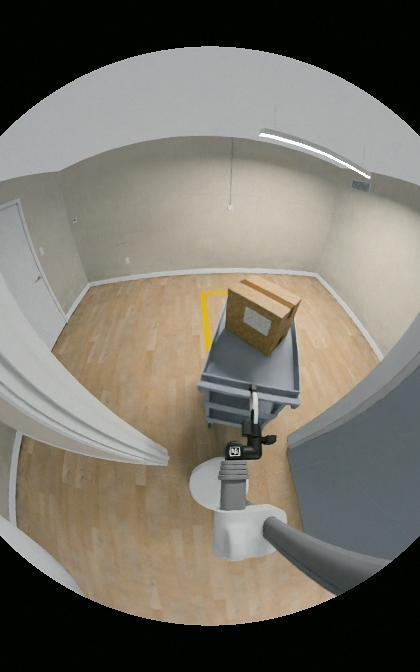

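Emit:
move --blocking false --r1 '{"base":{"translate_m":0.5,"strafe_m":-0.1},"pace":"slow"}'

Emit:
wait --seconds 8 --cameras '["r1_head_camera","r1_head_left_camera"]'

Scene clock: 875.83 s.
move: r1 moving
r1.base_odometry: x=-0.695 y=+2.002 heading=-0.338
r1.turned_by_wheels: +0.000
r1.turned_by_imu: +0.000
r1.base_tilt: forward=-1.6 right=+1.3
r1.lidar_m: 0.41 0.46 0.41 0.39 2.27 2.86 - 1.02 0.66 0.55 0.57 0.43
r1.base_status: translate_m moving; strafe_m moving
r1.joint_positions: lift_m=+0.686 arm_m=+0.000 wrist_yaw_rad=-0.002 wrist_pitch_rad=+0.013 wrist_roll_rad=+1.569 gripper_m=-0.029
r1.joint_status: not commanded
r1.measured_speeds: translate_m=+0.049 strafe_m=-0.010 rotate_rad=-0.001 lift_m=+0.000 arm_m=+0.000 wrist_yaw_rad=+0.000 wrist_pitch_rad=+0.000 wrist_roll_rad=+0.000
r1.motor_effort: lift_m=+21(21) arm_m=+4(4) wheel_0=+3(7) wheel_1=+3(5) wheel_2=-8(10)
r1.servo_current: wrist_yaw_rad=33(59) wrist_pitch_rad=65(78) wrist_roll_rad=46(72) gripper_m=59(59)
r1.hand_pose: x=+0.4591 y=-0.0880 z=+0.8604 quat_wxyz=(+0.708, +0.706, +0.004, -0.005) (m; r1's base frame)
r1.wrist_depth_mm: - - - 147 204 1618 - / - - 559 150 209 - - / - 449 452 154 215 - - / - 477 466 158 220 - - / - - 535 163 224 - - / - - 591 167 181 - - / - - 183 - 238 135 -
r2: as last shown
r2.turned_by_imu: +0.000
r2.base_tilt: forward=-0.6 right=+0.0
r2.lidar_m: 0.90 0.29 0.35 3.27 3.61 4.71 3.73 1.86 1.49 1.48 1.46 1.18
r2.motor_effort: lift_m=+20(20) arm_m=-5(5) wheel_0=+8(9) wheel_1=-4(5) wheel_2=-4(4)
r2.servo_current: wrist_yaw_rad=39(52) wrist_pitch_rad=33(46) wrist_roll_rad=52(52) gripper_m=111(117)
r2.contact_limits: translate_m 0.6
r2.wrist_depth_mm: - - 246 161 236 229 224 / - - 248 162 236 229 226 / - - 249 163 236 231 227 / - - 250 165 238 232 228 / - - 252 166 240 232 229 / - - 185 165 179 235 231 / - - 255 - 241 233 232
pictures: none

Scene clock: 881.70 s.
earlier move: r1 done
r1.base_odometry: x=-0.268 y=+1.748 heading=-0.338
r1.turned_by_wheels: +0.000
r1.turned_by_imu: -0.002
r1.base_tilt: forward=-1.6 right=+1.3
r1.lidar_m: 0.43 2.65 2.58 1.40 0.55 3.05 - 0.71 0.47 0.50 2.35 0.38
r1.base_status: done
r1.joint_positions: lift_m=+0.686 arm_m=+0.000 wrist_yaw_rad=-0.002 wrist_pitch_rad=+0.013 wrist_roll_rad=+1.569 gripper_m=-0.029
r1.joint_status: not commanded
r1.measured_speeds: all 0
r1.motor_effort: lift_m=+21(21) arm_m=+4(4) wheel_0=+2(7) wheel_1=+3(5) wheel_2=-4(10)
r1.servo_current: wrist_yaw_rad=46(72) wrist_pitch_rad=65(78) wrist_roll_rad=52(72) gripper_m=52(65)
r1.hand_pose: x=+0.4591 y=-0.0880 z=+0.8604 quat_wxyz=(+0.708, +0.706, +0.004, -0.005) (m; r1's base frame)
r1.wrist_depth_mm: - 469 473 117 174 174 - / - 413 413 121 182 - - / - 442 449 - 194 - - / - - 530 - 204 - - / - - - 148 219 - - / - - 210 184 181 1708 - / - - 180 134 249 135 -
r2.base_odometry: x=-2.156 y=-2.251 heading=-2.101
r2.turned_by_wheels: +0.000
r2.turned_by_imu: +0.001
r2.base_tilt: forward=-0.7 right=+0.1
r2.lidar_m: 0.91 0.34 0.35 3.26 3.62 4.72 3.65 1.85 1.48 1.48 1.45 1.15
r2.base_status: not commanded
r2.joint_positions: lift_m=+0.870 arm_m=+0.000 wrist_yaw_rad=+1.519 wrist_pitch_rad=+0.002 wrist_roll_rad=+0.002 gripper_m=-0.035
r2.joint_status: not commanded
r2.measured_speeds: all 0
r2.motor_effort: lift_m=+20(20) arm_m=-5(6) wheel_0=+8(9) wheel_1=-4(5) wheel_2=-4(5)
r2.servo_current: wrist_yaw_rad=46(59) wrist_pitch_rad=39(46) wrist_roll_rad=46(65) gripper_m=104(117)
r2.contact_limits: translate_m 0.6
r2.hand_pose: x=+0.2732 y=+0.2835 z=+1.0476 quat_wxyz=(+0.725, +0.000, +0.001, +0.689) (m; r2's base frame)
r2.wrist_depth_mm: - - 246 161 235 229 224 / - - 248 162 236 230 226 / - - 249 163 236 231 226 / - - 250 166 238 232 229 / - - 252 166 239 233 229 / - - 185 164 179 234 231 / - - 255 - 241 233 232
wait: 5.87 of 8 s (r1 has come to rest)
pictures: r1_head_camera, r1_head_left_camera
Images, in order (width x height): r1_head_camera 420x560, r1_head_left_camera 420x672.

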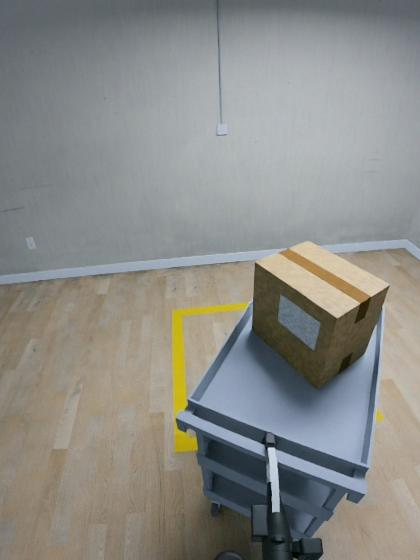

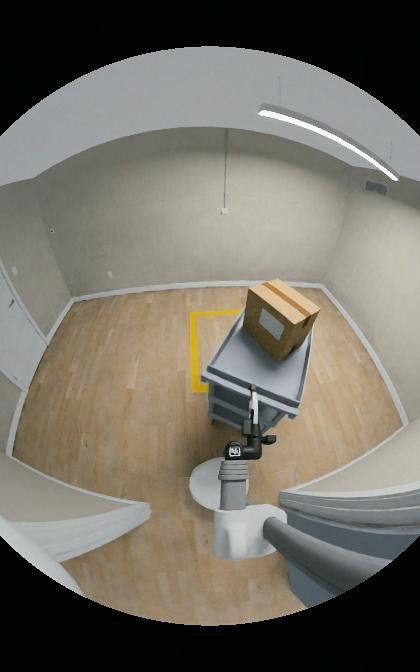

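Emit:
move --blocking false --r1 '{"base":{"translate_m":0.45,"strafe_m":-0.17},"pace":"slow"}'

Emit:
wait --seconds 8 --cameras '["r1_head_camera"]'

Scene clock: 915.50 s.
move: r1 moving
r1.base_odometry: x=-0.258 y=+1.739 heading=-0.338
r1.turned_by_wheels: +0.000
r1.turned_by_imu: +0.000
r1.base_tilt: forward=-1.6 right=+1.3
r1.lidar_m: 0.41 2.65 2.59 1.49 0.56 3.09 - 0.69 0.47 0.49 2.35 0.38
r1.base_status: translate_m moving; strafe_m moving
r1.joint_positions: lift_m=+0.686 arm_m=+0.000 wrist_yaw_rad=-0.002 wrist_pitch_rad=+0.013 wrist_roll_rad=+1.569 gripper_m=-0.029
r1.joint_status: not commanded
r1.measured_speeds: translate_m=+0.048 strafe_m=-0.019 rotate_rad=-0.002 lift_m=+0.000 arm_m=+0.000 wrist_yaw_rad=+0.000 wrist_pitch_rad=+0.000 wrist_roll_rad=+0.000
r1.motor_effort: lift_m=+21(21) arm_m=+4(4) wheel_0=+8(9) wheel_1=+4(6) wheel_2=-6(9)
r1.servo_current: wrist_yaw_rad=46(72) wrist_pitch_rad=65(72) wrist_roll_rad=59(59) gripper_m=59(59)
r1.hand_pose: x=+0.4591 y=-0.0880 z=+0.8604 quat_wxyz=(+0.708, +0.706, +0.004, -0.005) (m; r1's base frame)
r1.wrist_depth_mm: - 466 469 116 172 173 - / - 407 410 121 181 - - / - 442 449 - 193 - - / - - 535 138 205 - - / - - - 147 219 - - / - - - 184 181 1756 - / - - 180 150 248 135 -
r2: as last shown
r2.turned_by_imu: +0.000
r2.base_tilt: forward=-0.6 right=+0.0
r2.lidar_m: 0.95 0.35 0.35 3.26 3.60 4.70 3.69 1.84 1.50 1.47 1.47 1.18
r2.motor_effort: lift_m=+20(20) arm_m=-5(5) wheel_0=+8(9) wheel_1=-4(5) wheel_2=-4(4)
r2.servo_current: wrist_yaw_rad=46(59) wrist_pitch_rad=39(46) wrist_roll_rad=46(52) gripper_m=104(117)
r2.contact_limits: translate_m 0.6
r2.wrist_depth_mm: - - 245 161 235 229 224 / - - 248 162 235 229 226 / - - 248 163 237 230 227 / - - 250 165 237 233 229 / - - 251 166 240 234 229 / - - 186 165 179 235 230 / - - 255 - 242 234 232
pictures: none

Scene clock: 921.03 s.
earlier move: r1 done
r1.base_odometry: x=+0.100 y=+1.439 heading=-0.337
r1.turned_by_wheels: +0.000
r1.turned_by_imu: +0.000
r1.base_tilt: forward=-1.5 right=+1.3
r1.lidar_m: 0.43 2.21 2.77 2.61 0.96 0.98 - 0.63 0.75 1.60 2.12 0.34
r1.base_status: done
r1.joint_positions: lift_m=+0.686 arm_m=+0.000 wrist_yaw_rad=+0.000 wrist_pitch_rad=+0.013 wrist_roll_rad=+1.569 gripper_m=-0.029
r1.joint_status: not commanded
r1.measured_speeds: all 0
r1.motor_effort: lift_m=+21(21) arm_m=+4(4) wheel_0=+6(10) wheel_1=+3(7) wheel_2=-1(9)
r1.servo_current: wrist_yaw_rad=39(72) wrist_pitch_rad=65(78) wrist_roll_rad=52(72) gripper_m=59(65)
r1.hand_pose: x=+0.4592 y=-0.0875 z=+0.8604 quat_wxyz=(+0.708, +0.706, +0.004, -0.005) (m; r1's base frame)
r1.wrist_depth_mm: - 382 387 - 150 152 - / - 392 394 103 163 164 - / - 500 488 111 178 - - / - - 597 121 195 - - / - - - - 215 1708 - / - - 182 - 181 1576 - / - 137 167 134 177 135 1182
r2.base_odometry: x=-2.156 y=-2.251 heading=-2.101
r2.turned_by_wheels: +0.000
r2.turned_by_imu: +0.001
r2.base_tilt: forward=-0.7 right=+0.1
r2.lidar_m: 0.92 0.30 0.33 3.27 3.63 4.72 3.72 1.84 1.50 1.44 1.47 1.17
r2.base_status: not commanded
r2.joint_positions: lift_m=+0.870 arm_m=+0.000 wrist_yaw_rad=+1.519 wrist_pitch_rad=+0.002 wrist_roll_rad=+0.002 gripper_m=-0.035
r2.joint_status: not commanded
r2.measured_speeds: all 0
r2.motor_effort: lift_m=+20(20) arm_m=-5(6) wheel_0=+8(9) wheel_1=-4(5) wheel_2=-4(5)
r2.servo_current: wrist_yaw_rad=46(65) wrist_pitch_rad=39(52) wrist_roll_rad=46(59) gripper_m=111(124)
r2.contact_limits: translate_m 0.6
r2.hand_pose: x=+0.2732 y=+0.2835 z=+1.0476 quat_wxyz=(+0.725, +0.000, +0.001, +0.689) (m; r2's base frame)
r2.wrist_depth_mm: - - 247 161 235 229 224 / - - 248 162 235 229 225 / - - 249 163 236 231 226 / - - 250 166 238 233 229 / - - 252 166 240 235 229 / - - 186 164 178 234 231 / - - 255 - 241 234 232
wait: 5.53 of 8 s (r1 has come to rest)
pictures: r1_head_camera
Images, in order (width x height): r1_head_camera 420x560.

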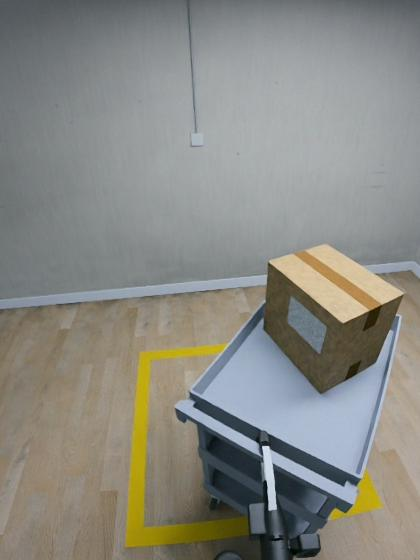

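Emit:
move --blocking false --r1 '{"base":{"strafe_m":-0.3},"pace":"slow"}'

Emit:
wait --seconds 8 --cameras '["r1_head_camera"]'

Scene clock: 928.97 s.
move: r1 moving
r1.base_odometry: x=+0.096 y=+1.425 heading=-0.337
r1.turned_by_wheels: +0.000
r1.turned_by_imu: +0.000
r1.base_tilt: forward=-1.6 right=+1.2
r1.lidar_m: 0.43 2.21 2.79 2.60 0.95 0.97 - 0.61 0.77 1.61 2.10 0.37
r1.base_status: strafe_m moving
r1.joint_positions: lift_m=+0.686 arm_m=+0.000 wrist_yaw_rad=+0.001 wrist_pitch_rad=+0.013 wrist_roll_rad=+1.569 gripper_m=-0.029
r1.joint_status: not commanded
r1.measured_speeds: translate_m=+0.000 strafe_m=-0.056 rotate_rad=-0.001 lift_m=+0.000 arm_m=+0.000 wrist_yaw_rad=+0.000 wrist_pitch_rad=+0.000 wrist_roll_rad=+0.000
r1.motor_effort: lift_m=+21(21) arm_m=+4(4) wheel_0=+7(12) wheel_1=-2(7) wheel_2=+0(1)
r1.servo_current: wrist_yaw_rad=39(65) wrist_pitch_rad=72(72) wrist_roll_rad=59(59) gripper_m=59(59)
r1.hand_pose: x=+0.4593 y=-0.0871 z=+0.8604 quat_wxyz=(+0.708, +0.706, +0.005, -0.004) (m; r1's base frame)
r1.wrist_depth_mm: - 387 389 - 151 152 - / - 389 394 104 166 164 - / - 480 484 111 178 - - / - - 585 121 196 - - / - - - - 213 1661 - / - - 183 156 182 1576 - / - 137 167 145 177 135 1205
r2: as last shown
r2.turned_by_imu: +0.000
r2.lidar_m: 0.91 0.32 0.36 3.28 3.60 4.70 3.72 1.86 1.49 1.47 1.45 1.18
r2.motor_effort: lift_m=+20(20) arm_m=-5(5) wheel_0=+8(8) wheel_1=-5(5) wheel_2=-4(4)
r2.servo_current: wrist_yaw_rad=52(52) wrist_pitch_rad=33(52) wrist_roll_rad=39(59) gripper_m=111(117)
r2.contact_limits: translate_m 0.6
r2.wrist_depth_mm: - - 246 161 236 229 224 / - - 247 162 236 229 226 / - - 249 163 237 231 225 / - - 249 165 239 233 229 / - - 253 166 240 234 229 / - - 186 164 179 235 231 / - - 255 - 242 234 231
pictures: none

Scene clock: 932.60 s.
earlier move: r1 done
r1.base_odometry: x=+0.001 y=+1.156 heading=-0.337
r1.turned_by_wheels: +0.000
r1.turned_by_imu: -0.002
r1.base_tilt: forward=-1.6 right=+1.3
r1.lidar_m: 0.40 0.45 2.83 2.92 1.18 3.72 0.52 0.55 0.74 1.53 1.82 0.42
r1.base_status: done
r1.joint_positions: lift_m=+0.686 arm_m=+0.000 wrist_yaw_rad=+0.001 wrist_pitch_rad=+0.013 wrist_roll_rad=+1.569 gripper_m=-0.029
r1.joint_status: not commanded
r1.measured_speeds: all 0
r1.motor_effort: lift_m=+21(21) arm_m=+0(4) wheel_0=+4(12) wheel_1=-2(8) wheel_2=+1(2)
r1.servo_current: wrist_yaw_rad=33(65) wrist_pitch_rad=72(78) wrist_roll_rad=46(65) gripper_m=52(65)
r1.hand_pose: x=+0.4594 y=-0.0870 z=+0.8604 quat_wxyz=(+0.708, +0.706, +0.005, -0.004) (m; r1's base frame)
r1.wrist_depth_mm: - - - 207 210 1499 - / - - 603 211 213 - - / - 496 473 215 219 - - / - 449 462 161 223 - - / - 512 521 164 228 - - / - - 212 169 182 - - / - 136 167 150 237 136 -
r2.base_odometry: x=-2.156 y=-2.251 heading=-2.101
r2.turned_by_wheels: +0.000
r2.turned_by_imu: +0.001
r2.base_tilt: forward=-0.7 right=+0.0
r2.lidar_m: 0.93 0.33 0.34 3.24 3.59 4.68 3.68 1.86 1.50 1.48 1.43 1.16
r2.base_status: not commanded
r2.joint_positions: lift_m=+0.870 arm_m=+0.000 wrist_yaw_rad=+1.519 wrist_pitch_rad=+0.002 wrist_roll_rad=+0.002 gripper_m=-0.035
r2.joint_status: not commanded
r2.measured_speeds: all 0
r2.motor_effort: lift_m=+20(20) arm_m=-5(5) wheel_0=+8(9) wheel_1=-4(5) wheel_2=-4(5)
r2.servo_current: wrist_yaw_rad=52(59) wrist_pitch_rad=39(52) wrist_roll_rad=52(59) gripper_m=117(124)
r2.contact_limits: translate_m 0.6
r2.hand_pose: x=+0.2732 y=+0.2835 z=+1.0476 quat_wxyz=(+0.725, +0.000, +0.001, +0.689) (m; r2's base frame)
r2.wrist_depth_mm: - - 246 161 234 229 224 / - - 248 161 235 229 225 / - - 249 163 236 231 227 / - - 250 166 239 234 229 / - - 252 166 240 234 229 / - - 185 165 178 234 230 / - - 254 - 242 234 233
wait: 3.63 of 8 s (r1 has come to rest)
pictures: r1_head_camera
Images, in order (width x height): r1_head_camera 420x560.

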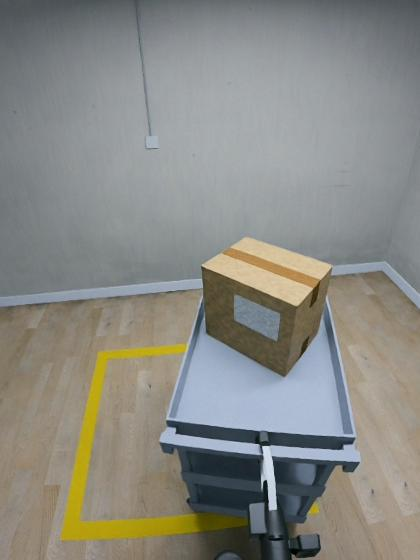

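Emit:
move --blocking false --r1 '{"base":{"strafe_m":-0.42},"pace":"slow"}'

Emit:
wait --seconds 9 --cameras '["r1_head_camera"]'

Scene clock: 943.50 s.
move: r1 moving
r1.base_odometry: x=-0.004 y=+1.142 heading=-0.337
r1.turned_by_wheels: +0.000
r1.turned_by_imu: +0.000
r1.base_tilt: forward=-1.6 right=+1.3
r1.lidar_m: 0.39 0.41 2.83 2.91 1.18 3.72 0.51 0.55 0.69 1.52 1.80 0.42
r1.base_status: strafe_m moving
r1.joint_positions: lift_m=+0.686 arm_m=+0.000 wrist_yaw_rad=+0.001 wrist_pitch_rad=+0.013 wrist_roll_rad=+1.569 gripper_m=-0.029
r1.joint_status: not commanded
r1.measured_speeds: translate_m=+0.000 strafe_m=-0.056 rotate_rad=+0.002 lift_m=+0.000 arm_m=+0.000 wrist_yaw_rad=+0.000 wrist_pitch_rad=+0.000 wrist_roll_rad=+0.000
r1.motor_effort: lift_m=+21(21) arm_m=-4(4) wheel_0=+6(10) wheel_1=-5(9) wheel_2=+0(2)
r1.servo_current: wrist_yaw_rad=39(65) wrist_pitch_rad=78(78) wrist_roll_rad=59(59) gripper_m=52(59)
r1.hand_pose: x=+0.4594 y=-0.0870 z=+0.8604 quat_wxyz=(+0.708, +0.706, +0.005, -0.004) (m; r1's base frame)
r1.wrist_depth_mm: - - - 209 212 1618 - / - - - 214 216 - - / - 508 484 217 219 - - / - 455 462 162 224 - - / - 508 512 165 229 - - / - 580 212 169 181 - - / - 137 167 150 236 136 -
r2: as last shown
r2.turned_by_imu: +0.000
r2.lidar_m: 0.88 0.31 0.34 3.27 3.60 4.71 3.68 1.85 1.51 1.48 1.46 1.14
r2.motor_effort: lift_m=+20(20) arm_m=-5(5) wheel_0=+8(9) wheel_1=-4(5) wheel_2=-4(4)
r2.servo_current: wrist_yaw_rad=39(52) wrist_pitch_rad=39(46) wrist_roll_rad=52(59) gripper_m=111(117)
r2.contact_limits: translate_m 0.6
r2.wrist_depth_mm: - - 247 160 235 229 224 / - - 248 162 236 229 225 / - - 248 163 236 231 227 / - - 249 165 239 233 228 / - - 252 166 239 234 229 / - - 185 165 179 235 231 / - - 254 - 242 234 232
pictures: none

Scene clock: 948.33 s.
earlier move: r1 done
r1.base_odometry: x=-0.138 y=+0.759 heading=-0.337
r1.turned_by_wheels: +0.000
r1.turned_by_imu: -0.002
r1.base_tilt: forward=-1.6 right=+1.3
r1.lidar_m: 0.30 0.30 2.89 3.32 1.54 0.54 0.48 0.48 0.66 1.36 1.37 0.48
r1.base_status: done
r1.joint_positions: lift_m=+0.686 arm_m=+0.000 wrist_yaw_rad=+0.002 wrist_pitch_rad=+0.013 wrist_roll_rad=+1.569 gripper_m=-0.029
r1.joint_status: not commanded
r1.measured_speeds: all 0
r1.motor_effort: lift_m=+21(21) arm_m=-3(4) wheel_0=+2(10) wheel_1=-2(9) wheel_2=+3(5)
r1.servo_current: wrist_yaw_rad=26(72) wrist_pitch_rad=72(78) wrist_roll_rad=26(65) gripper_m=46(65)
r1.hand_pose: x=+0.4594 y=-0.0870 z=+0.8604 quat_wxyz=(+0.708, +0.706, +0.005, -0.004) (m; r1's base frame)
r1.wrist_depth_mm: - - - 262 - 1661 1182 / - - - 229 324 334 336 / - - - 211 296 1708 1255 / - - - 202 264 1863 - / - - - 242 246 - - / - 439 211 177 182 - - / - 144 183 - 213 128 -
r2.base_odometry: x=-2.156 y=-2.251 heading=-2.101
r2.turned_by_wheels: +0.000
r2.turned_by_imu: +0.001
r2.base_tilt: forward=-0.7 right=+0.1
r2.lidar_m: 0.92 0.31 0.36 3.27 3.59 4.70 3.70 1.85 1.51 1.47 1.45 1.16
r2.base_status: not commanded
r2.joint_positions: lift_m=+0.870 arm_m=+0.000 wrist_yaw_rad=+1.519 wrist_pitch_rad=+0.002 wrist_roll_rad=+0.002 gripper_m=-0.035
r2.joint_status: not commanded
r2.measured_speeds: all 0
r2.motor_effort: lift_m=+20(20) arm_m=-5(6) wheel_0=+8(9) wheel_1=-4(5) wheel_2=-4(5)
r2.servo_current: wrist_yaw_rad=46(65) wrist_pitch_rad=39(52) wrist_roll_rad=39(65) gripper_m=104(117)
r2.contact_limits: translate_m 0.6
r2.hand_pose: x=+0.2732 y=+0.2835 z=+1.0476 quat_wxyz=(+0.725, +0.000, +0.001, +0.689) (m; r2's base frame)
r2.wrist_depth_mm: - - 246 162 235 229 225 / - - 248 162 235 229 225 / - - 250 163 236 232 226 / - - 250 166 238 233 228 / - - 251 166 239 233 229 / - - 186 165 179 233 231 / - - 255 - 241 234 231
wait: 4.83 of 9 s (r1 has come to rest)
pictures: r1_head_camera
Images, in order (width x height): r1_head_camera 420x560.

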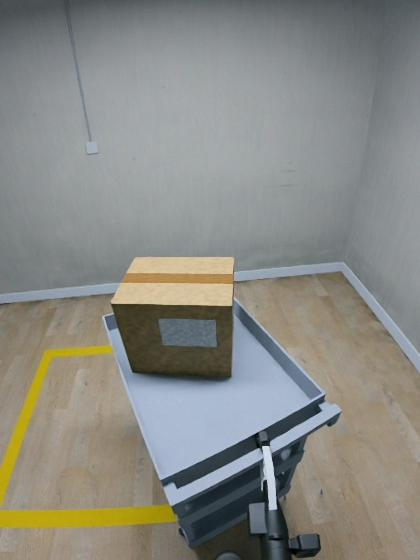

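Emit:
move --blocking false --r1 '{"base":{"translate_m":0.25,"strafe_m":0.25},"pace":"slow"}'

Emit:
wait --seconds 9 --cameras '["r1_head_camera"]'

Scene clock: 958.10 s.
move: r1 moving
r1.base_odometry: x=-0.126 y=+0.765 heading=-0.337
r1.turned_by_wheels: +0.000
r1.turned_by_imu: +0.000
r1.base_tilt: forward=-1.6 right=+1.3
r1.lidar_m: 0.31 0.29 2.89 3.31 1.54 0.54 0.48 0.49 0.65 1.37 1.41 0.46
r1.base_status: translate_m moving; strafe_m moving
r1.joint_positions: lift_m=+0.686 arm_m=+0.000 wrist_yaw_rad=+0.002 wrist_pitch_rad=+0.013 wrist_roll_rad=+1.569 gripper_m=-0.029
r1.joint_status: not commanded
r1.measured_speeds: translate_m=+0.035 strafe_m=+0.035 rotate_rad=+0.001 lift_m=+0.000 arm_m=+0.000 wrist_yaw_rad=+0.000 wrist_pitch_rad=+0.000 wrist_roll_rad=+0.000
r1.motor_effort: lift_m=+21(21) arm_m=-3(4) wheel_0=-4(6) wheel_1=+6(6) wheel_2=-6(6)
r1.servo_current: wrist_yaw_rad=39(59) wrist_pitch_rad=72(78) wrist_roll_rad=39(72) gripper_m=52(59)
r1.hand_pose: x=+0.4594 y=-0.0870 z=+0.8604 quat_wxyz=(+0.708, +0.706, +0.005, -0.004) (m; r1's base frame)
r1.wrist_depth_mm: - - - 266 - 1618 1182 / - - - 235 329 334 340 / - - - 213 298 1708 1229 / - - - 200 266 1863 - / - - - 241 245 - - / - 469 211 186 182 - - / - 436 182 129 210 128 -
r2: as last shown
r2.turned_by_imu: +0.000
r2.base_tilt: forward=-0.7 right=+0.0
r2.lidar_m: 0.93 0.34 0.35 3.28 3.56 4.71 3.71 1.86 1.48 1.46 1.45 1.16
r2.motor_effort: lift_m=+20(20) arm_m=-5(5) wheel_0=+8(9) wheel_1=-4(5) wheel_2=-4(5)
r2.servo_current: wrist_yaw_rad=46(46) wrist_pitch_rad=33(46) wrist_roll_rad=46(52) gripper_m=111(117)
r2.contact_limits: translate_m 0.6
r2.wrist_depth_mm: - - 246 160 235 229 224 / - - 248 162 236 230 226 / - - 249 163 236 230 226 / - - 250 165 238 232 228 / - - 253 166 240 234 229 / - - 185 165 179 235 231 / - - 255 - 241 234 232
pictures: none

Scene clock: 962.40 s.
earlier move: r1 done
r1.base_odometry: x=+0.181 y=+0.912 heading=-0.337
r1.turned_by_wheels: +0.000
r1.turned_by_imu: +0.000
r1.base_tilt: forward=-1.6 right=+1.3
r1.lidar_m: 0.32 0.34 2.55 3.09 1.48 4.02 0.74 0.78 1.03 1.60 1.63 0.46
r1.base_status: done
r1.joint_positions: lift_m=+0.686 arm_m=+0.000 wrist_yaw_rad=-0.006 wrist_pitch_rad=+0.013 wrist_roll_rad=+1.569 gripper_m=-0.029
r1.joint_status: not commanded
r1.measured_speeds: all 0
r1.motor_effort: lift_m=+21(21) arm_m=+4(4) wheel_0=-6(9) wheel_1=+2(8) wheel_2=-2(12)
r1.servo_current: wrist_yaw_rad=46(78) wrist_pitch_rad=72(78) wrist_roll_rad=65(72) gripper_m=52(65)
r1.hand_pose: x=+0.4587 y=-0.0891 z=+0.8604 quat_wxyz=(+0.708, +0.706, +0.002, -0.007) (m; r1's base frame)
r1.wrist_depth_mm: - - - 225 310 1430 1060 / - - - 211 291 1366 1138 / - - - 198 265 1618 - / - - - 192 252 - - / - 512 549 181 239 - - / - 449 187 184 181 - - / - 455 466 133 214 127 -
r2.base_odometry: x=-2.156 y=-2.251 heading=-2.101
r2.turned_by_wheels: +0.000
r2.turned_by_imu: +0.001
r2.base_tilt: forward=-0.7 right=+0.1
r2.lidar_m: 0.90 0.31 0.37 3.26 3.58 4.70 3.69 1.86 1.51 1.48 1.45 1.18
r2.base_status: not commanded
r2.joint_positions: lift_m=+0.870 arm_m=+0.000 wrist_yaw_rad=+1.519 wrist_pitch_rad=+0.002 wrist_roll_rad=+0.002 gripper_m=-0.035
r2.joint_status: not commanded
r2.measured_speeds: all 0
r2.motor_effort: lift_m=+20(20) arm_m=-5(6) wheel_0=+8(9) wheel_1=-4(5) wheel_2=-4(5)
r2.servo_current: wrist_yaw_rad=39(59) wrist_pitch_rad=39(46) wrist_roll_rad=52(65) gripper_m=117(117)
r2.contact_limits: translate_m 0.6
r2.hand_pose: x=+0.2732 y=+0.2835 z=+1.0476 quat_wxyz=(+0.725, +0.000, +0.001, +0.689) (m; r2's base frame)
r2.wrist_depth_mm: - - 247 160 235 229 224 / - - 247 162 235 229 225 / - - 249 163 237 230 226 / - - 251 166 238 233 228 / - - 251 166 240 234 229 / - - 185 164 179 235 230 / - - 254 - 242 234 233
wait: 4.30 of 9 s (r1 has come to rest)
pictures: r1_head_camera
Images, in order (width x height): r1_head_camera 420x560.

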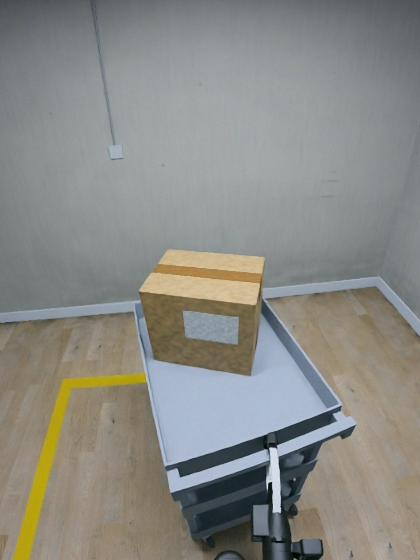

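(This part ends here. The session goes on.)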